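# Four arms build a crossed two-layer carton stack

## Task

Build a stack from the four empty cartons at the centre of the table: a bottom layer of two cartons next to each other, and a top layer of two more laid crosswise over them, without crushing any carton.

## Robot and tools

Robots: four identical i2rt Big YAM arms, arm1, arm2, arm3 and arm4. Each has six revolute joints, a two-finger gripper and a wrist camera. The feet sit near the table corners in the scene frame (metres): arm1 (+0.616, -0.593, +0.915), arm2 (+0.630, +0.561, +0.990), arm3 (-0.613, +0.528, +0.902), arm4 (-0.533, -0.636, +0.954). Each foot faces along its own +x, and joint1 = 0 unfolds the arm that way. Reach is about 1.0 m from the joint1 axis. Fixed room cameras: cam_a, cam_b, cam_near_a, cam_near_b. Wrist cameras: arm1_cam_wrist to arm4_cam_wrist.

Frame: one shared scene frame, origin on the floor, +z up, units metres. "hand" is the point between the finger pads, about 1 cm short of the fingertips. The fingers point along the hand's +z and open and close along its y. Quaternions are written w, x, y, z. The printed hand pose can be off, more so at long reach, and the hand often settles a centimetre or more from where it was sent.

Tool move: one action for all arms. Its keys are arm1, arm2, arm3, arm4 (each optional) and cameras. Any arm not named keeps its earlier command. Inside an arm's part:
- joints: absolute joint targets by name. joint1_rad -2.879 to 2.879 (base turn, positive is counter-clockwise seen from above); joint2_rad 0 to 3.141 (shoulder); joint3_rad 0 to 3.019 (elbow); joint4_rad -1.692 to 1.57 (hand pitch, positive tips the fingers up); joint5_rad -1.57 to 1.57 (sideways swing, positive to the arm's right); joint6_rad -2.094 to 2.094 (roll, positive is clockwise viewed from behind the hand); gripper_m 0 to 0.093, the absolute fingertip gap in metres.
- min_time_s: 0.1 to 8 s, the shortest duration for that arm's joint moves.
- target: a single list of seven numbers [x, y, z, qw, qx, qy, qz]. It is an absolute hand pose in the scene frame, in metres plus a unit quaternion, in the same form as the result's "hand" line. The hand travels in a straight line toward it, starting from its current hand_target. When target is given, joints may contain only gripper_m.
- speed: top path speed, 0.002 to 0.5 m/s (default 0.25). Turning is capped at twice this value in rad/s. It is refused unless target is also given.
Every hand path in one action finishes at the same moment, timed by the slowest one; a path lasts 0.5 to 10 s, and an action lasts at most 15 s. Paths do not avoid obstacles or other arms. Each control step limits the commanded pose to 100 mm and 20 degrees from the measured pose. Joints move at different speeds, so a joint-space move can swing wide. Unknown keys make the call invalid; values out of range get it refused. Once a call is refused, the move, wait and finished_scene calls after it in that reply are skipped.
cameras: a list of names, ["all"], or []. If omitted, an empty move shows every camera and an action shows none. Images may be slightly older than the state.

Results: each arm's joint_positions, Joint velocities (rad/s, gripper in m/s; "within noise" means still), joint torques (N m, arm joints only, offset and noisy; numbers 3 and 4 wrap at ±28), hand, hand_target, joint_status and hand_status. The "move" line gives, for each arm sent a motion, "done" or its worst status. Status words: off_target (stopped away from the target and may still be pushing); time_out (the arm keeps pushing to nearby targets, and on_its_own lists them, where "held at" is a target, not a reading); not_followed, "joint command not followed" or "pose unreachable" (a self/inter-arm check held back the command, and the arm may keep trying it); limit_stop_at_motor_heat (resend the target). Arms under "as last shown" were not commanded, and their lines repeat earlier values. An empty move returns the full state, the scene number and images.

Gripper: while gripping something rigid, gripper_m reads slightly below the object's width (up to about 0.005 m) or occasionally up to 0.002 m above it. Closed on nothing, it reads 0 to 0.003. The grip is light just under the first-contact reading and at full force about 0.005 m below it. Cartons are soft, so aim only a little under the contact width to avoid crushing them. To release, command a gap well above the reading.

wait: seconds from 0 to 10, plus an optional cameras list. No new commands are given and the scene keeps running.
zoom_image: camera (one from the latest images) and region [x0, y0, x1, y1] in that image's pixels, origin at top-left, at most 504 by 504. Wrist images are 672x504 fisheye; room images are 896x504.
read_manual: section "licences" only; it returns the URDF licence texts.
finished_scene: scene = the current scene number. It ends the scene for good, so make no further call in that reply. The stack must stay standing without the robots.

The scene keeps running while you think, and the arms hold their last command. Avoid: robots pressing hard on each other, including a gripper closing on another arm's fingers (this ends the scene); arms striking each other (the clearance check can be late and ignores fingers, gripper housings and cameras); pushing hard into the table or fixed objects; dropping cartons or letting go of them while moving; pushing anything out of the work area. Pushing continuously, holding loads or leaving an arm stretched out heats its motors. Past 85 °C a MOTOR HOT line appears, and at 100 °C the arm goes limp for 30 to 60 s or longer and drops whatever it holds. To relieve a stalled push, command the joint to its reported position. Loose objects can sometimes be nudged by outside disturbances.

Each tool is called after "Call:" as name(argument=value, ...) on one line, values as JSON.

## Session

Call:
move()

Scene clock: 0.00 s.
Joint torques (N m): no reading
Heat: arm1: hottest joint1_rad 40 °C; arm2: hottest joint6_rad 40 °C; arm3: hottest joint1_rad 38 °C; arm4: hottest joint1_rad 44 °C.
Joint velocities: within noise
arm1.joint_positions: joint1_rad=+0.179 joint2_rad=+0.617 joint3_rad=+1.406 joint4_rad=-1.417 joint5_rad=+0.111 joint6_rad=+0.340 gripper_m=+0.09396
arm1.joint_status: not commanded
arm1.hand: x=+0.4488 y=-0.4458 z=+1.4458 quat_wxyz=(-0.114, +0.775, -0.438, -0.441) (m; scene frame)
arm1.hand_target: x=+0.4505 y=-0.4470 z=+1.4581 quat_wxyz=(-0.116, +0.769, -0.435, -0.454) (m; scene frame)
arm1.hand_status: not commanded
arm2.joint_positions: joint1_rad=+0.227 joint2_rad=+0.633 joint3_rad=+1.333 joint4_rad=-1.225 joint5_rad=+0.246 joint6_rad=-0.317 gripper_m=+0.09396
arm2.joint_status: not commanded
arm2.hand: x=+0.4552 y=+0.3696 z=+1.5254 quat_wxyz=(-0.061, -0.719, -0.473, +0.506) (m; scene frame)
arm2.hand_target: x=+0.4565 y=+0.3716 z=+1.5387 quat_wxyz=(-0.066, -0.714, -0.467, +0.518) (m; scene frame)
arm2.hand_status: not commanded
arm3.joint_positions: joint1_rad=+0.178 joint2_rad=+0.626 joint3_rad=+1.315 joint4_rad=-1.505 joint5_rad=+0.218 joint6_rad=+0.357 gripper_m=+0.09396
arm3.joint_status: not commanded
arm3.hand: x=-0.4782 y=+0.3534 z=+1.3744 quat_wxyz=(-0.342, -0.512, -0.770, +0.165) (m; scene frame)
arm3.hand_target: x=-0.4791 y=+0.3541 z=+1.3875 quat_wxyz=(-0.356, -0.511, -0.765, +0.167) (m; scene frame)
arm3.hand_status: not commanded
arm4.joint_positions: joint1_rad=-0.391 joint2_rad=+0.618 joint3_rad=+1.439 joint4_rad=-1.280 joint5_rad=-0.275 joint6_rad=+0.302 gripper_m=+0.09396
arm4.joint_status: not commanded
arm4.hand: x=-0.3703 y=-0.4693 z=+1.5318 quat_wxyz=(-0.420, +0.196, -0.821, -0.333) (m; scene frame)
arm4.hand_target: x=-0.3731 y=-0.4712 z=+1.5415 quat_wxyz=(-0.429, +0.196, -0.815, -0.337) (m; scene frame)
arm4.hand_status: not commanded
pictures: arm1_cam_wrist, arm2_cam_wrist, arm3_cam_wrist, arm4_cam_wrist, cam_a, cam_b, cam_near_a, cam_near_b

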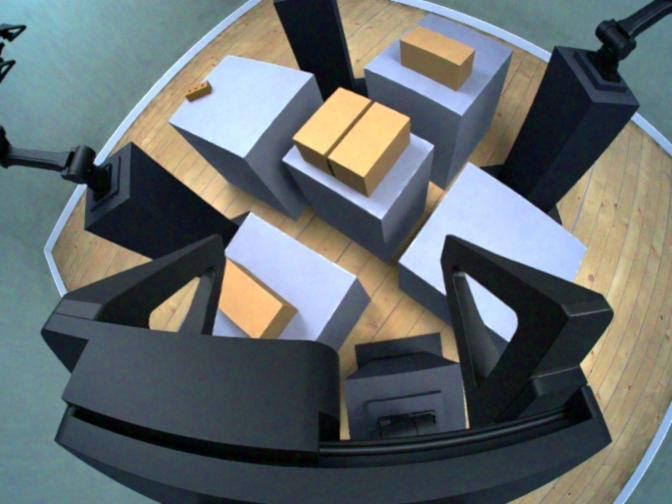

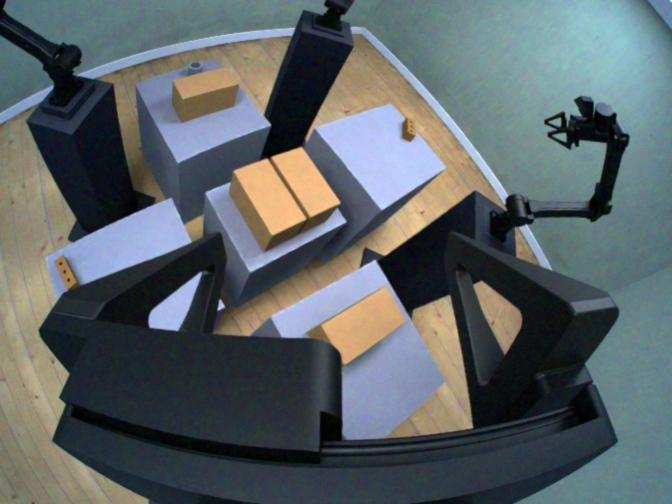

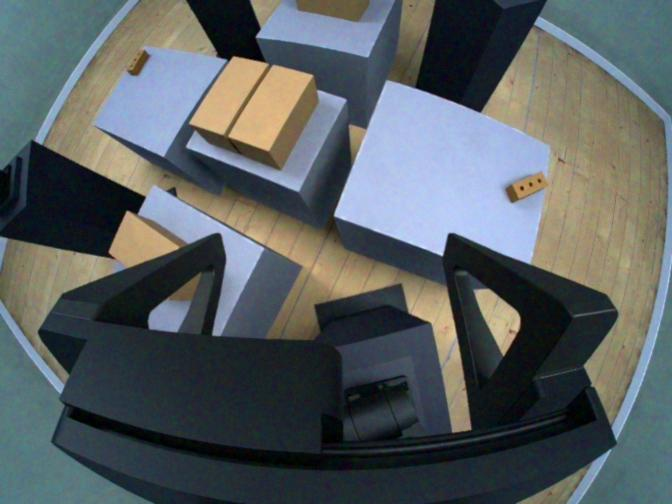

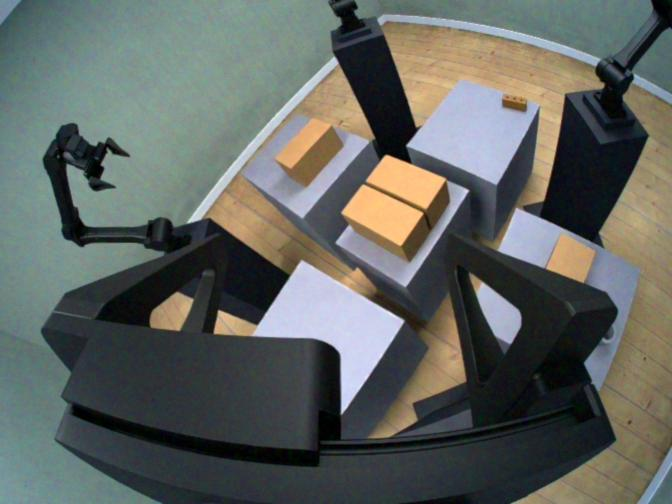

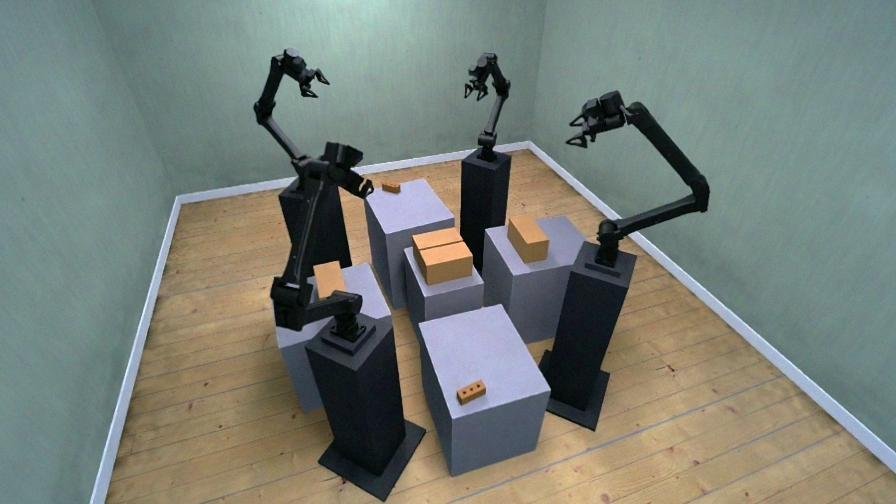

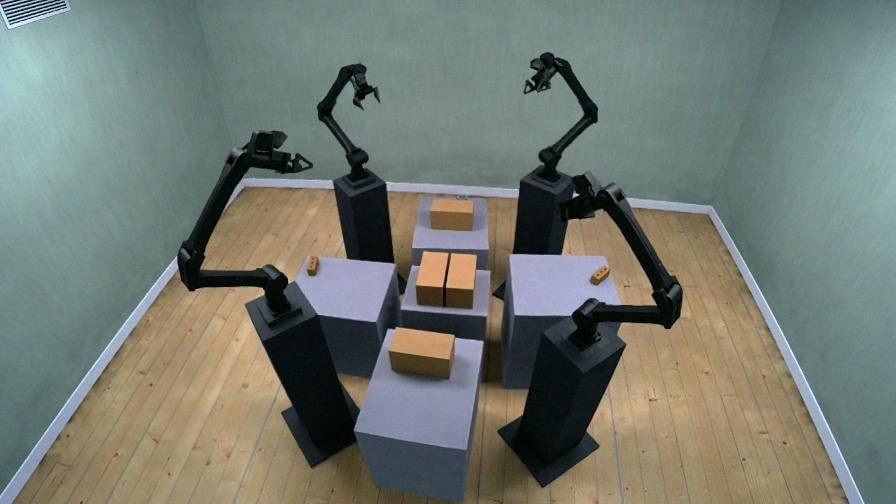

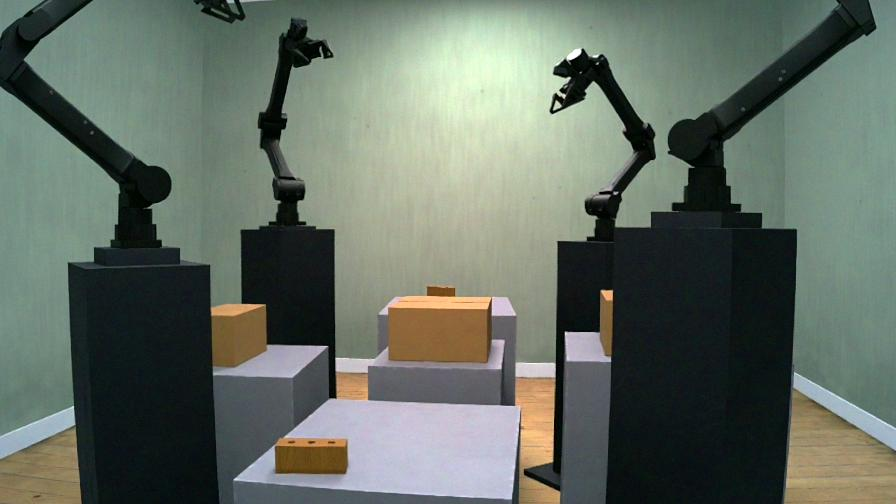

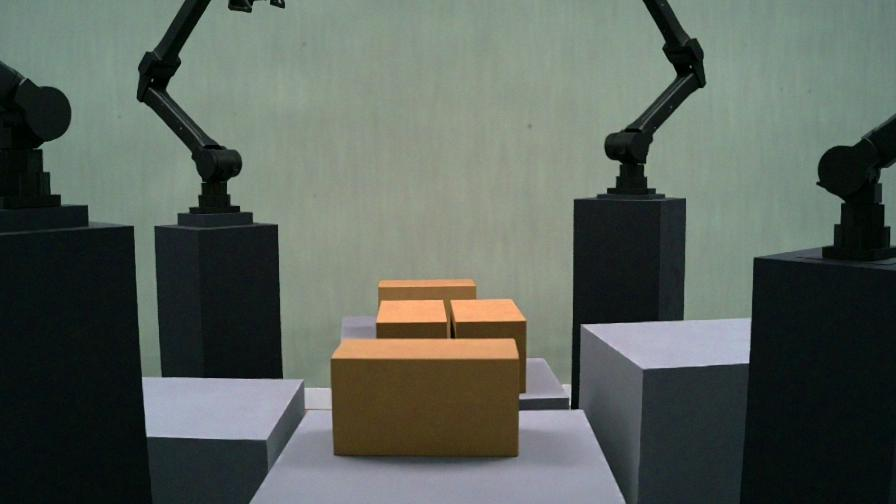

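Call:
zoom_image(camera="cam_b", region=[340, 180, 560, 400])

Call:
zoom_image(camera="cam_a", region=[260, 160, 600, 360])

Call:
zoom_image(camera="cam_near_b", region=[280, 240, 640, 480])

Call:
zoom_image(camera="cam_near_a", region=[200, 250, 640, 500])

Call:
zoom_image(camera="arm4_cam_wrist", region=[230, 80, 480, 280])

Call:
zoom_image(camera="arm2_cam_wrist", region=[120, 50, 460, 390])

Scaled by 2.291 from the camera's 896x504 image, which has a finer 1280x720 frame.

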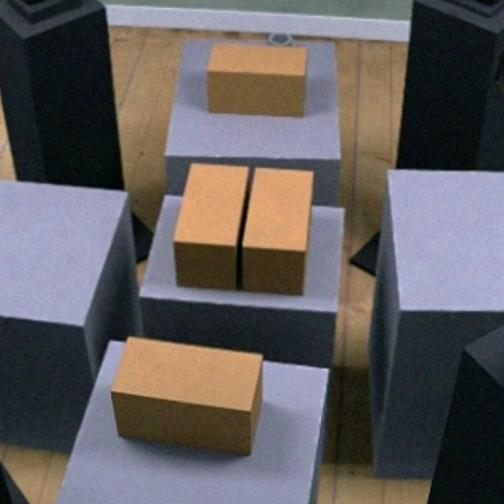

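Scaled by 1.482 from the camera's 896x504 image, which has a finer 1280x720 frame.

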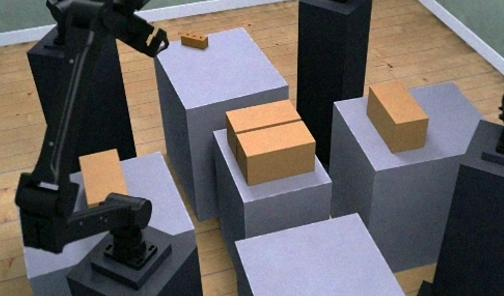

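Scaled by 1.400 from the camera's 896x504 image, which has a finer 1280x720 frame.

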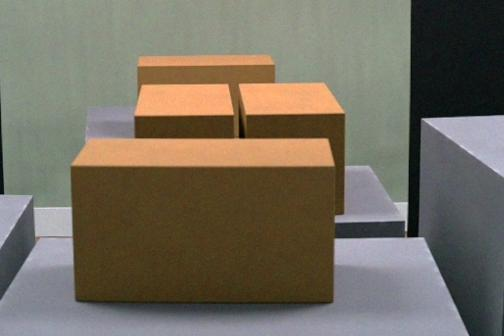

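Scaled by 1.145 from the camera's 896x504 image, which has a finer 1280x720 frame.

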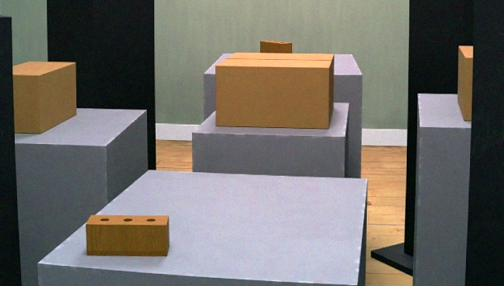

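Scaled by 2.016 from the camera's 672x504 image, which has a finer 960x720 frame.

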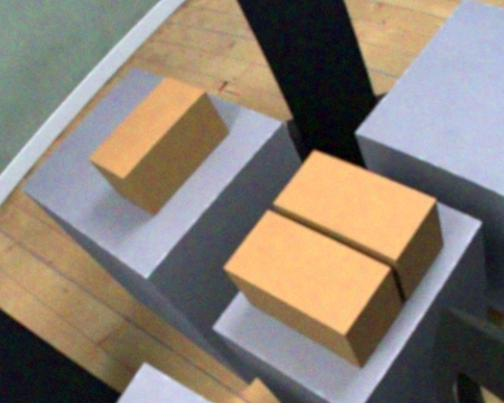

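Scaled by 1.482 from the camera's 672x504 image, which has a finer 960x720 frame.

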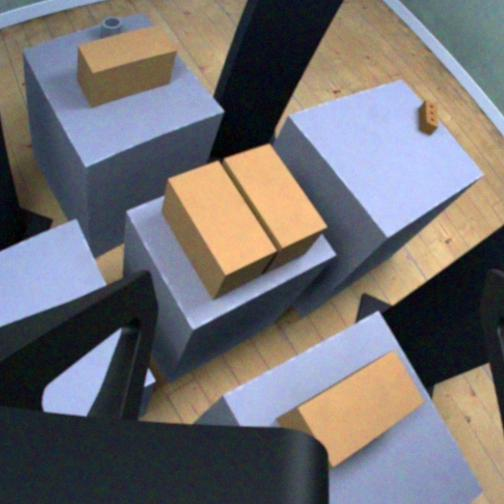

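Call:
move(arm1={"target":[0.23,-0.52,0.93,0,0.966,0,-0.259],"speed":0.35}, arm2={"target":[0.24,0.546,0.97,0,0.966,0,-0.259],"speed":0.35}, arm3={"target":[-0.19,0.546,0.97,0.2588,0,0.9659,0],"speed":0.35}, arm4={"target":[-0.2,-0.52,0.93,0.2588,0,0.9659,0],"speed":0.35}, cameras=["all"])

Scene clock: 22.40 s.
Joint torques (N m): arm1=[1.26 -4.84 8.2 1.59 -0.16 0.04] | arm2=[0.97 -5.36 9.4 2.3 0.21 0.05] | arm3=[1.2 -7.88 10.25 1.58 -0.06 0.04] | arm4=[-1.08 -5.54 9.89 1.4 0.34 -0.12]
Heat: arm1: hottest joint1_rad 39 °C; arm2: hottest joint6_rad 39 °C; arm3: hottest joint1_rad 37 °C; arm4: hottest joint1_rad 43 °C.
move: arm1 off_target; arm2 off_target; arm3 off_target; arm4 off_target
Joint velocities: within noise
arm1.joint_positions: joint1_rad=+0.557 joint2_rad=+1.361 joint3_rad=+0.495 joint4_rad=-0.237 joint5_rad=-0.114 joint6_rad=-0.200 gripper_m=+0.09397
arm1.joint_status: not commanded
arm1.hand: x=+0.2545 y=-0.5193 z=+0.9186 quat_wxyz=(+0.002, +0.971, -0.013, -0.238) (m; scene frame)
arm1.hand_target: x=+0.2313 y=-0.5203 z=+0.9309 quat_wxyz=(+0.000, +0.966, +0.000, -0.259) (m; scene frame)
arm1.hand_status: off_target (0.027 m and 2.9 deg from the pose sent, 0.565 m and 60.7 deg at the start)
arm2.joint_positions: joint1_rad=-0.697 joint2_rad=+1.476 joint3_rad=+0.456 joint4_rad=-0.080 joint5_rad=+0.023 joint6_rad=+0.035 gripper_m=+0.09396
arm2.joint_status: not commanded
arm2.hand: x=+0.2639 y=+0.5430 z=+0.9605 quat_wxyz=(-0.001, -0.971, -0.010, +0.237) (m; scene frame)
arm2.hand_target: x=+0.2410 y=+0.5461 z=+0.9710 quat_wxyz=(+0.000, -0.966, +0.000, +0.259) (m; scene frame)
arm2.hand_status: off_target (0.026 m and 2.8 deg from the pose sent, 0.621 m and 68.7 deg at the start)
arm3.joint_positions: joint1_rad=+0.951 joint2_rad=+1.318 joint3_rad=+0.627 joint4_rad=-0.414 joint5_rad=+0.036 joint6_rad=+0.056 gripper_m=+0.09397
arm3.joint_status: not commanded
arm3.hand: x=-0.2148 y=+0.5395 z=+0.9524 quat_wxyz=(-0.233, -0.009, -0.972, +0.004) (m; scene frame)
arm3.hand_target: x=-0.1915 y=+0.5460 z=+0.9708 quat_wxyz=(-0.259, +0.000, -0.966, +0.000) (m; scene frame)
arm3.hand_status: off_target (0.031 m and 3.3 deg from the pose sent, 0.533 m and 67.2 deg at the start)
arm4.joint_positions: joint1_rad=-0.529 joint2_rad=+1.399 joint3_rad=+0.371 joint4_rad=-0.103 joint5_rad=+0.216 joint6_rad=+0.387 gripper_m=+0.09396
arm4.joint_status: not commanded
arm4.hand: x=-0.2246 y=-0.5255 z=+0.9216 quat_wxyz=(-0.242, +0.012, -0.970, +0.006) (m; scene frame)
arm4.hand_target: x=-0.2011 y=-0.5205 z=+0.9313 quat_wxyz=(-0.259, +0.000, -0.966, +0.000) (m; scene frame)
arm4.hand_status: off_target (0.027 m and 2.6 deg from the pose sent, 0.628 m and 51.2 deg at the start)
pictures: arm1_cam_wrist, arm2_cam_wrist, arm3_cam_wrist, arm4_cam_wrist, cam_a, cam_b, cam_near_a, cam_near_b
camera_calibration:
arm1_cam_wrist: T_world_to_cam=[[0.010819, 0.999898, -0.00927737, 0.524569], [0.99097, -0.0094815, 0.133745, -0.376581], [0.133644, -0.0106406, -0.990972, 0.995223], [0, 0, 0, 1]] pos_world=[0.2345, -0.517496, 1.04147]
arm2_cam_wrist: T_world_to_cam=[[-0.0217267, 0.999763, 0.00133253, -0.537849], [0.990997, 0.02136, 0.132168, -0.395112], [0.132108, 0.0041921, -0.991226, 1.04009], [0, 0, 0, 1]] pos_world=[0.242465, 0.541801, 1.0839]
arm3_cam_wrist: T_world_to_cam=[[-0.0146304, -0.99988, 0.00513269, 0.530963], [-0.990537, 0.0151939, 0.136402, -0.346483], [-0.136463, -0.00308851, -0.99064, 1.03865], [0, 0, 0, 1]] pos_world=[-0.193698, 0.539371, 1.07347]
arm4_cam_wrist: T_world_to_cam=[[0.031574, -0.999313, 0.0194046, -0.538962], [-0.991111, -0.0287927, 0.129887, -0.353769], [-0.129239, -0.0233332, -0.991339, 0.995006], [0, 0, 0, 1]] pos_world=[-0.205013, -0.525561, 1.0428]

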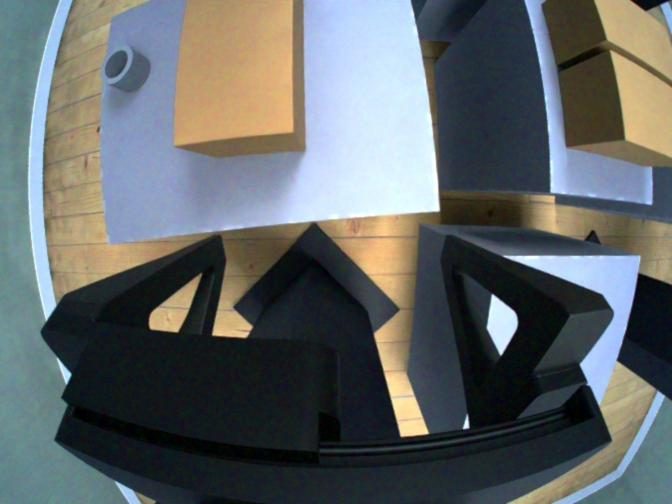

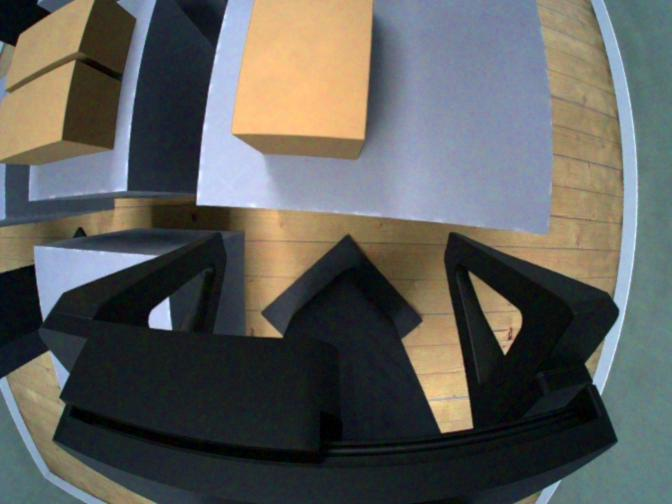

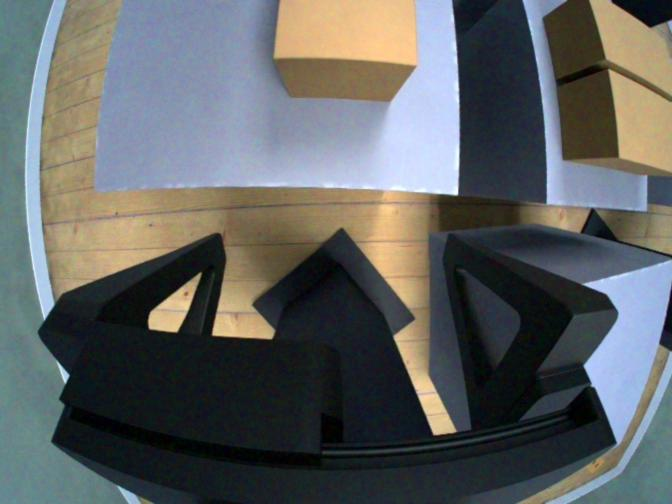

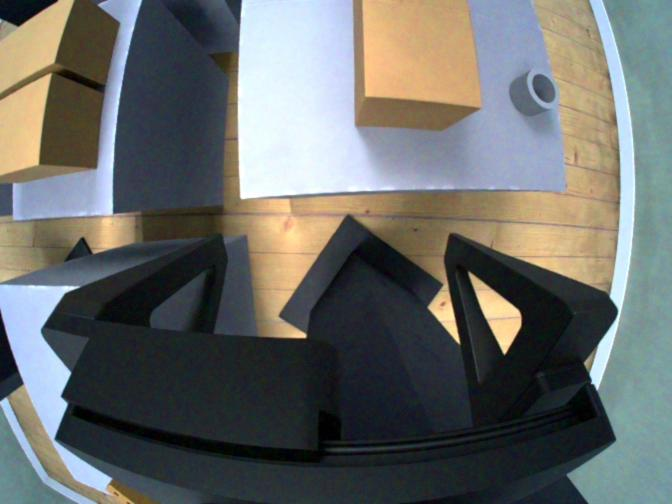

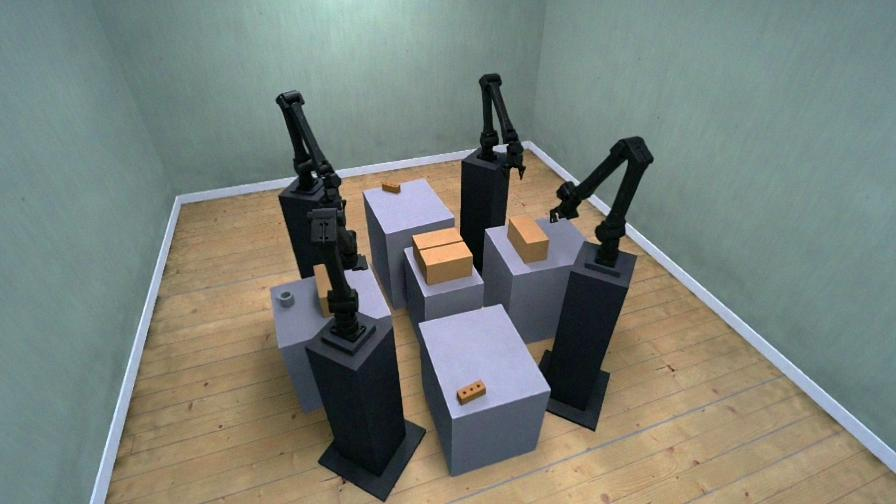

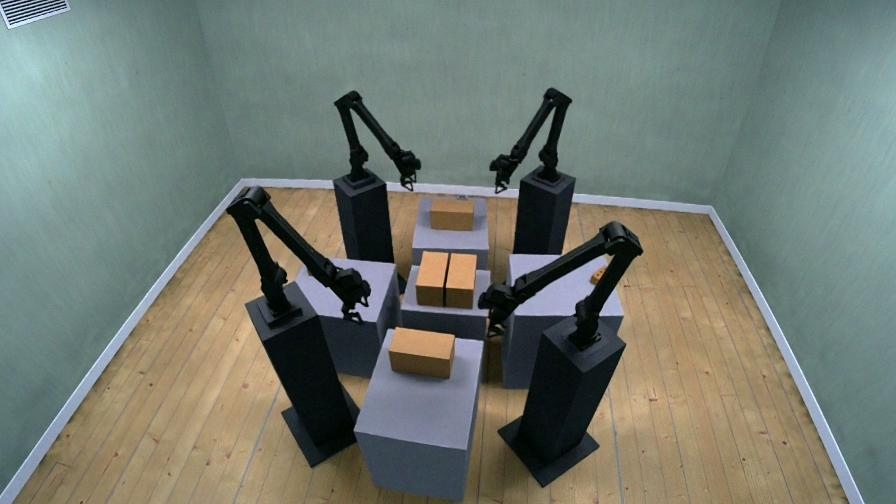

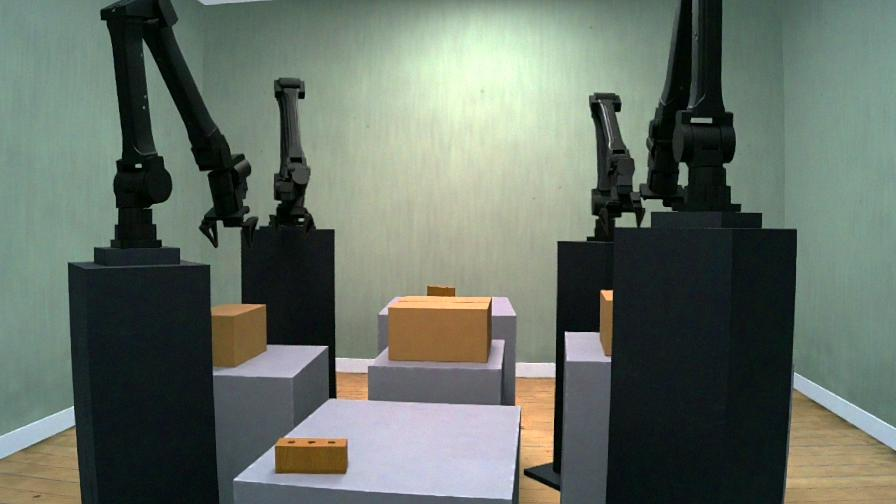

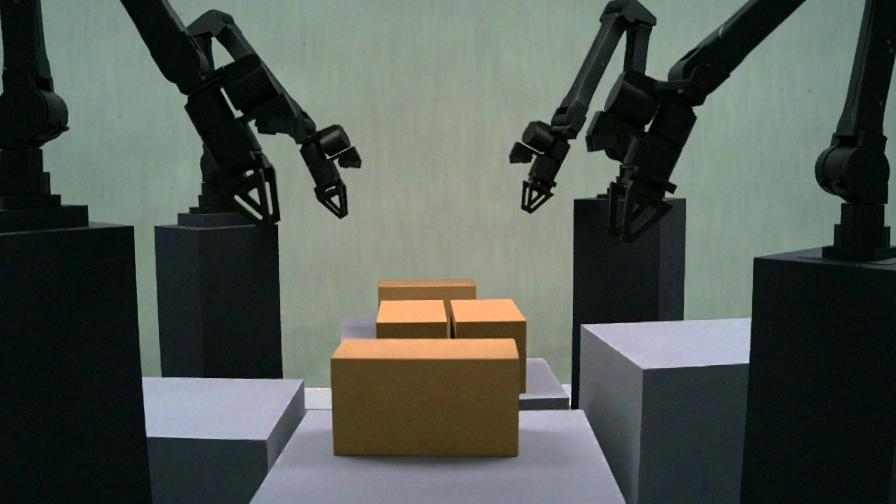

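Call:
zoom_image(camera="arm1_cam_wrist", region=[80, 0, 440, 250])

Call:
zoom_image(camera="arm2_cam_wrist", region=[190, 0, 560, 250])

Call:
zoom_image(camera="arm3_cam_wrist", region=[90, 0, 470, 250])

Call:
zoom_image(camera="arm4_cam_wrist", region=[230, 0, 590, 250])

Scaled by 1.400 from the camera's 672x504 image, which has a finer 960x720 frame.

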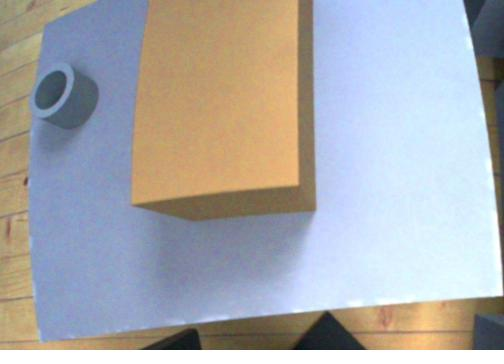

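Scaled by 1.362 from the camera's 672x504 image, which has a finer 960x720 frame.

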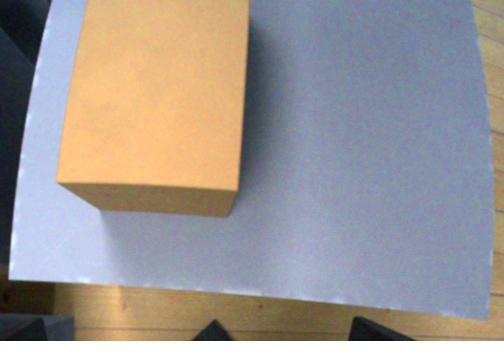

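Scaled by 1.326 from the camera's 672x504 image, which has a finer 960x720 frame.

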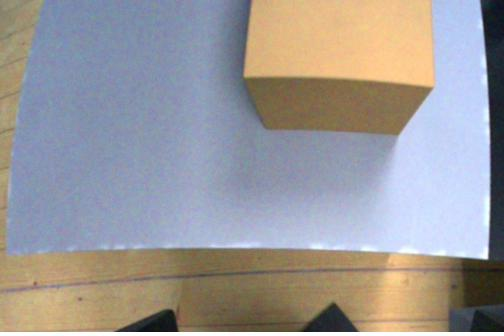

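Scaled by 1.400 from the camera's 672x504 image, which has a finer 960x720 frame.

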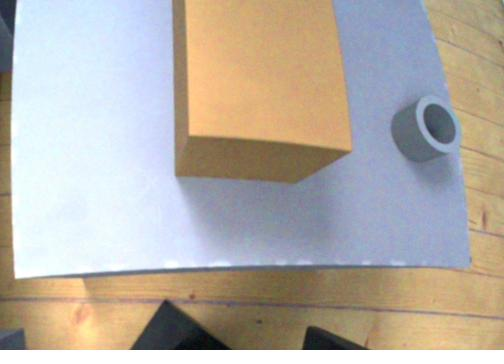

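Call:
zoom_image(camera="arm1_cam_wrist", region=[472, 0, 672, 200])

Call:
zoom_image(camera="arm2_cam_wrist", region=[0, 0, 200, 200])

Call:
zoom_image(camera="arm3_cam_wrist", region=[472, 0, 672, 200])

Call:
zoom_image(camera="arm4_cam_wrist", region=[0, 0, 200, 200])

Scaled by 2.520 from the camera's 672x504 image, which has a finer 960x720 frame.

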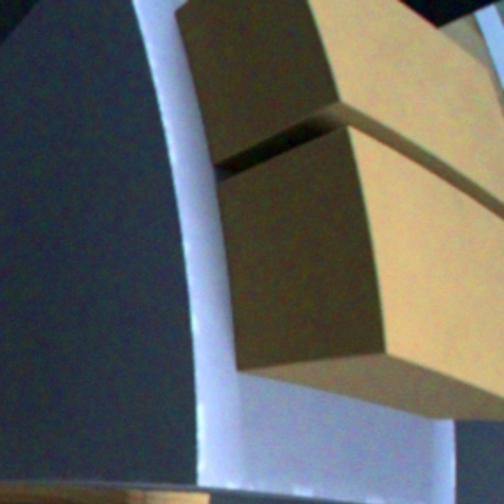

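Scaled by 2.520 from the camera's 672x504 image, which has a finer 960x720 frame.

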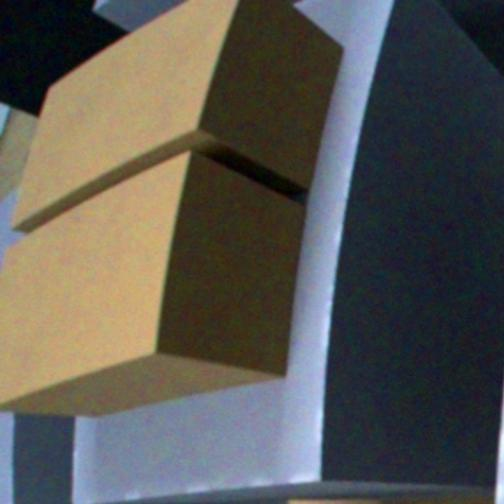

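Scaled by 2.520 from the camera's 672x504 image, which has a finer 960x720 frame.

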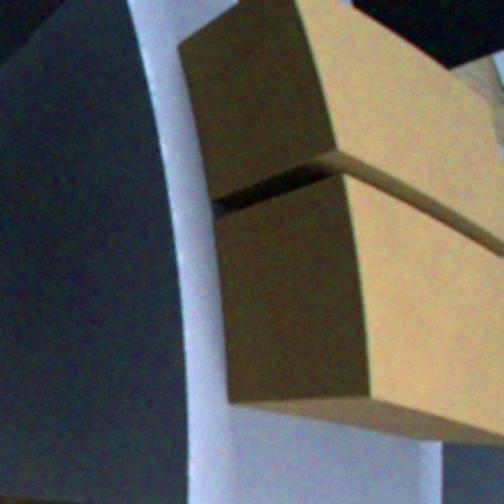

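Scaled by 2.520 from the camera's 672x504 image, which has a finer 960x720 frame.

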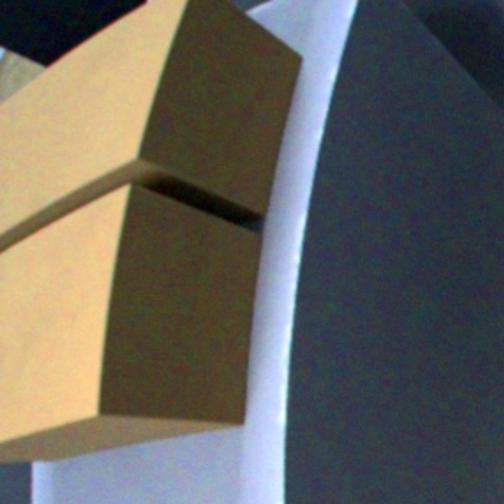

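Call:
move(arm1={"target":[0.182,-0.624,0.68,0,0.966,0,-0.259],"speed":0.25}, arm2={"target":[0.19,0.513,0.72,0,0.966,0,-0.259],"speed":0.25}, arm3={"target":[-0.067,0.533,0.72,0.2588,0,0.9659,0],"speed":0.25}, arm4={"target":[-0.112,-0.615,0.68,0.2588,0,0.9659,0],"speed":0.25}, cameras=["all"])

Call:
zoom_image(camera="cam_near_b", region=[200, 150, 700, 500])

Scene clock: 35.17 s.
Joint torques (N m): arm1=[0.91 -9.93 0.91 1.66 0.18 0.15] | arm2=[1.55 -10.99 1.1 2.32 0.25 0.1] | arm3=[-0.73 -15.03 4.71 1.57 -0.09 0.05] | arm4=[-0.85 -12.69 0.46 1.54 0.07 -0.27]
Heat: arm1: hottest joint3_rad 40 °C; arm2: hottest joint6_rad 39 °C; arm3: hottest joint3_rad 38 °C; arm4: hottest joint1_rad 43 °C.
move: arm1 done; arm2 done; arm3 off_target; arm4 done
Joint velocities: within noise
arm1.joint_positions: joint1_rad=+0.889 joint2_rad=+2.307 joint3_rad=+0.693 joint4_rad=+0.553 joint5_rad=+0.042 joint6_rad=+0.071 gripper_m=+0.09397
arm1.joint_status: not commanded
arm1.hand: x=+0.1858 y=-0.6190 z=+0.6824 quat_wxyz=(-0.001, +0.968, -0.002, -0.253) (m; scene frame)
arm1.hand_target: x=+0.1822 y=-0.6240 z=+0.6801 quat_wxyz=(+0.000, +0.966, +0.000, -0.259) (m; scene frame)
arm1.hand_status: done (0.007 m and 0.8 deg from the pose sent, 0.270 m and 2.9 deg at the start)
arm2.joint_positions: joint1_rad=-0.631 joint2_rad=+2.431 joint3_rad=+0.767 joint4_rad=+0.589 joint5_rad=+0.064 joint6_rad=+0.110 gripper_m=+0.09396
arm2.joint_status: not commanded
arm2.hand: x=+0.1945 y=+0.5170 z=+0.7214 quat_wxyz=(+0.001, -0.968, -0.001, +0.251) (m; scene frame)
arm2.hand_target: x=+0.1901 y=+0.5129 z=+0.7201 quat_wxyz=(+0.000, -0.966, +0.000, +0.259) (m; scene frame)
arm2.hand_status: done (0.006 m and 1.0 deg from the pose sent, 0.253 m and 2.8 deg at the start)
arm3.joint_positions: joint1_rad=+0.930 joint2_rad=+2.201 joint3_rad=+0.935 joint4_rad=+0.186 joint5_rad=+0.013 joint6_rad=+0.015 gripper_m=+0.09397
arm3.joint_status: not commanded
arm3.hand: x=-0.0811 y=+0.5392 z=+0.7169 quat_wxyz=(-0.245, +0.003, -0.970, +0.000) (m; scene frame)
arm3.hand_target: x=-0.0673 y=+0.5328 z=+0.7204 quat_wxyz=(-0.259, +0.000, -0.966, +0.000) (m; scene frame)
arm3.hand_status: off_target (0.016 m and 1.7 deg from the pose sent, 0.275 m and 3.3 deg at the start)
arm4.joint_positions: joint1_rad=-0.914 joint2_rad=+2.433 joint3_rad=+0.718 joint4_rad=+0.668 joint5_rad=+0.036 joint6_rad=+0.064 gripper_m=+0.09396
arm4.joint_status: not commanded
arm4.hand: x=-0.1106 y=-0.6104 z=+0.6868 quat_wxyz=(-0.260, +0.001, -0.966, -0.001) (m; scene frame)
arm4.hand_target: x=-0.1122 y=-0.6150 z=+0.6801 quat_wxyz=(-0.259, +0.000, -0.966, +0.000) (m; scene frame)
arm4.hand_status: done (0.008 m and 0.2 deg from the pose sent, 0.281 m and 2.6 deg at the start)
pictures: arm1_cam_wrist, arm2_cam_wrist, arm3_cam_wrist, arm4_cam_wrist, cam_a, cam_b, cam_near_a, cam_near_b
camera_calibration:
arm1_cam_wrist: T_world_to_cam=[[-0.008721, 0.999957, 0.0032321, 0.617898], [0.99464, 0.00834152, 0.103059, -0.246551], [0.103027, 0.00411355, -0.99467, 0.786592], [0, 0, 0, 1]] pos_world=[0.169578, -0.61905, 0.805811]
arm2_cam_wrist: T_world_to_cam=[[-0.00254675, 0.999996, 0.00112659, -0.516797], [0.994538, 0.00241529, 0.104349, -0.264952], [0.104346, 0.00138619, -0.99454, 0.821652], [0, 0, 0, 1]] pos_world=[0.176453, 0.516296, 0.845396]
arm3_cam_wrist: T_world_to_cam=[[0.0100157, -0.999946, 0.00288202, 0.53741], [-0.993663, -0.00963003, 0.111983, -0.151354], [-0.111949, -0.00398535, -0.993706, 0.828331], [0, 0, 0, 1]] pos_world=[-0.0630466, 0.539225, 0.838518]
arm4_cam_wrist: T_world_to_cam=[[0.0134305, -0.99991, -0.0000150564, -0.611841], [-0.995655, -0.0133748, 0.0921497, -0.177962], [-0.0921416, -0.00122263, -0.995745, 0.795608], [0, 0, 0, 1]] pos_world=[-0.0956624, -0.613194, 0.808612]

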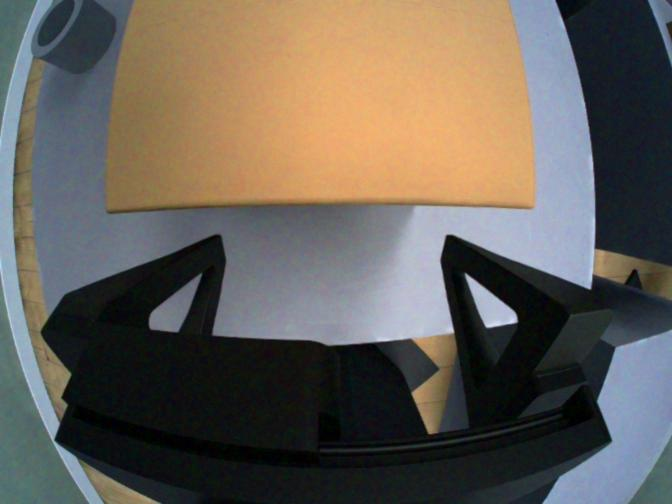

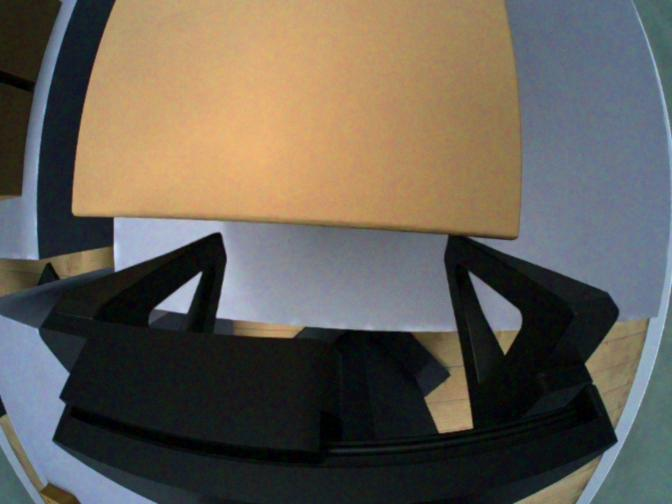

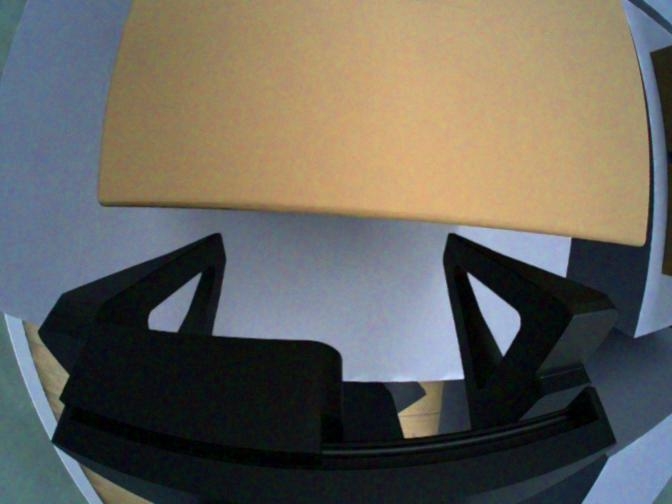

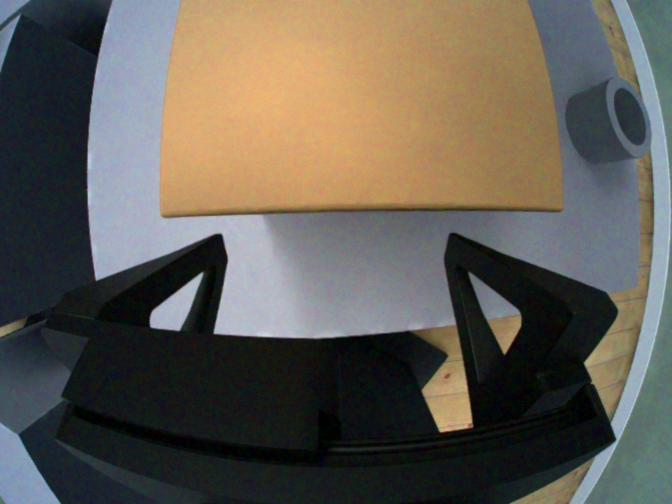

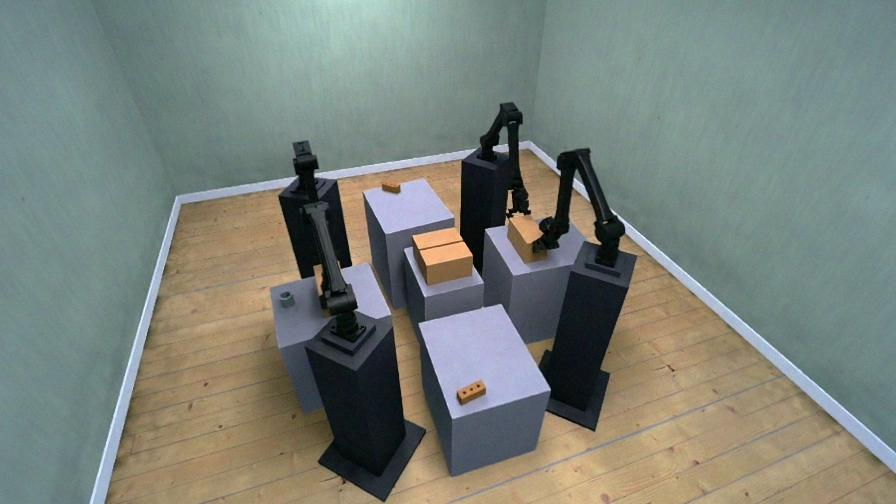

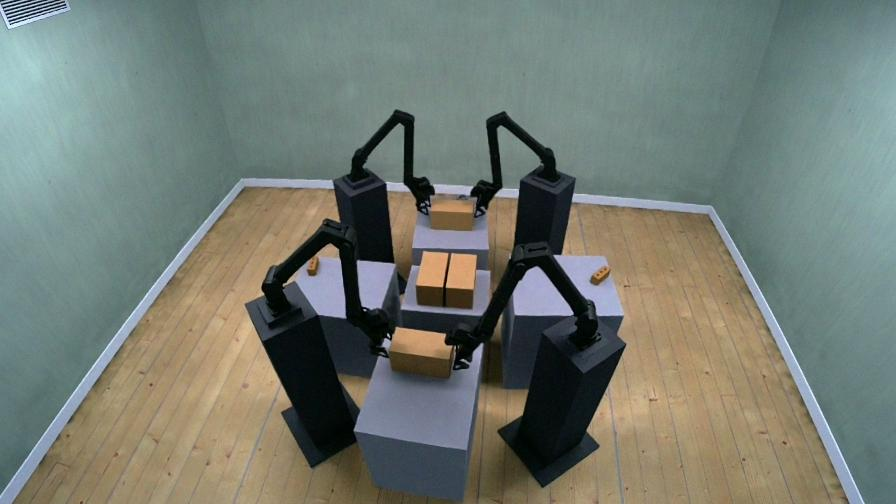

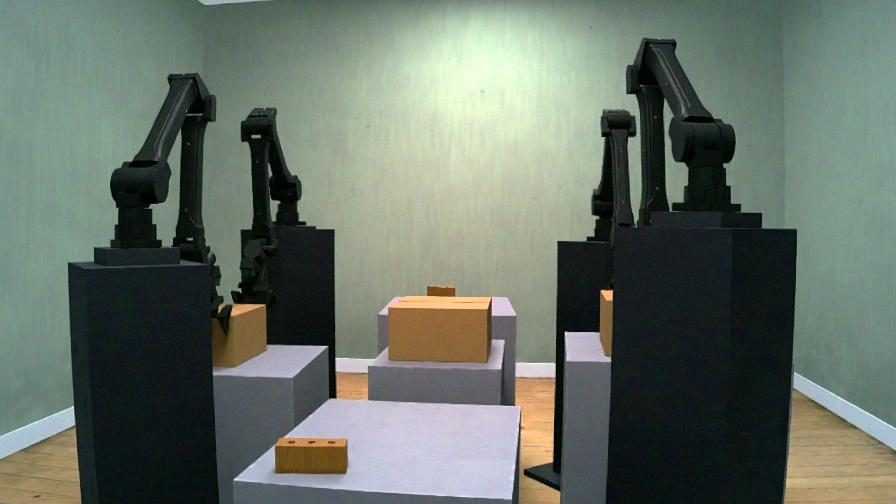

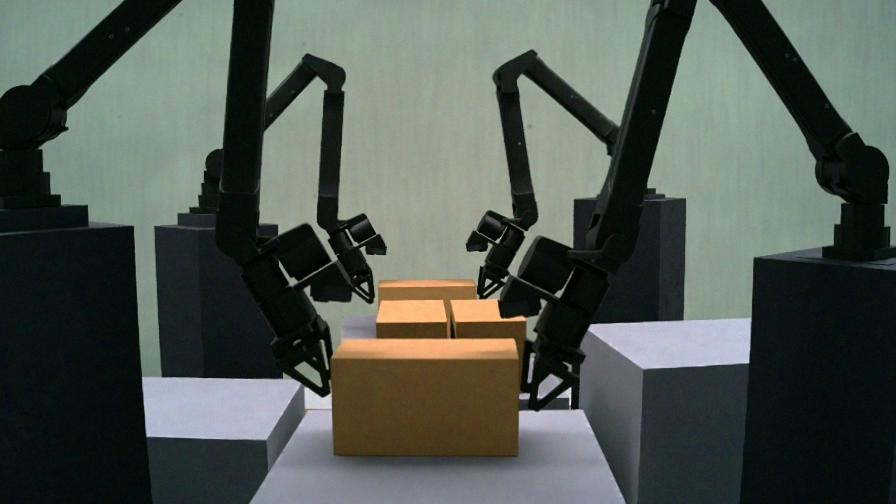

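Scaled by 1.008 from the camera's 896x504 image, which has a finer 1280x720 frame.

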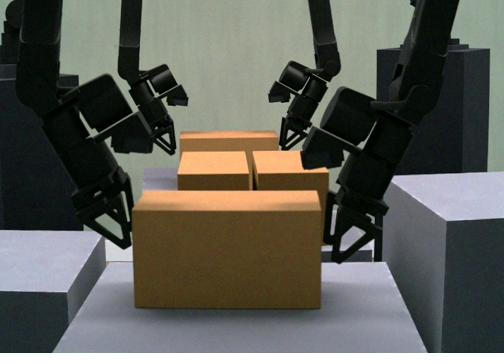

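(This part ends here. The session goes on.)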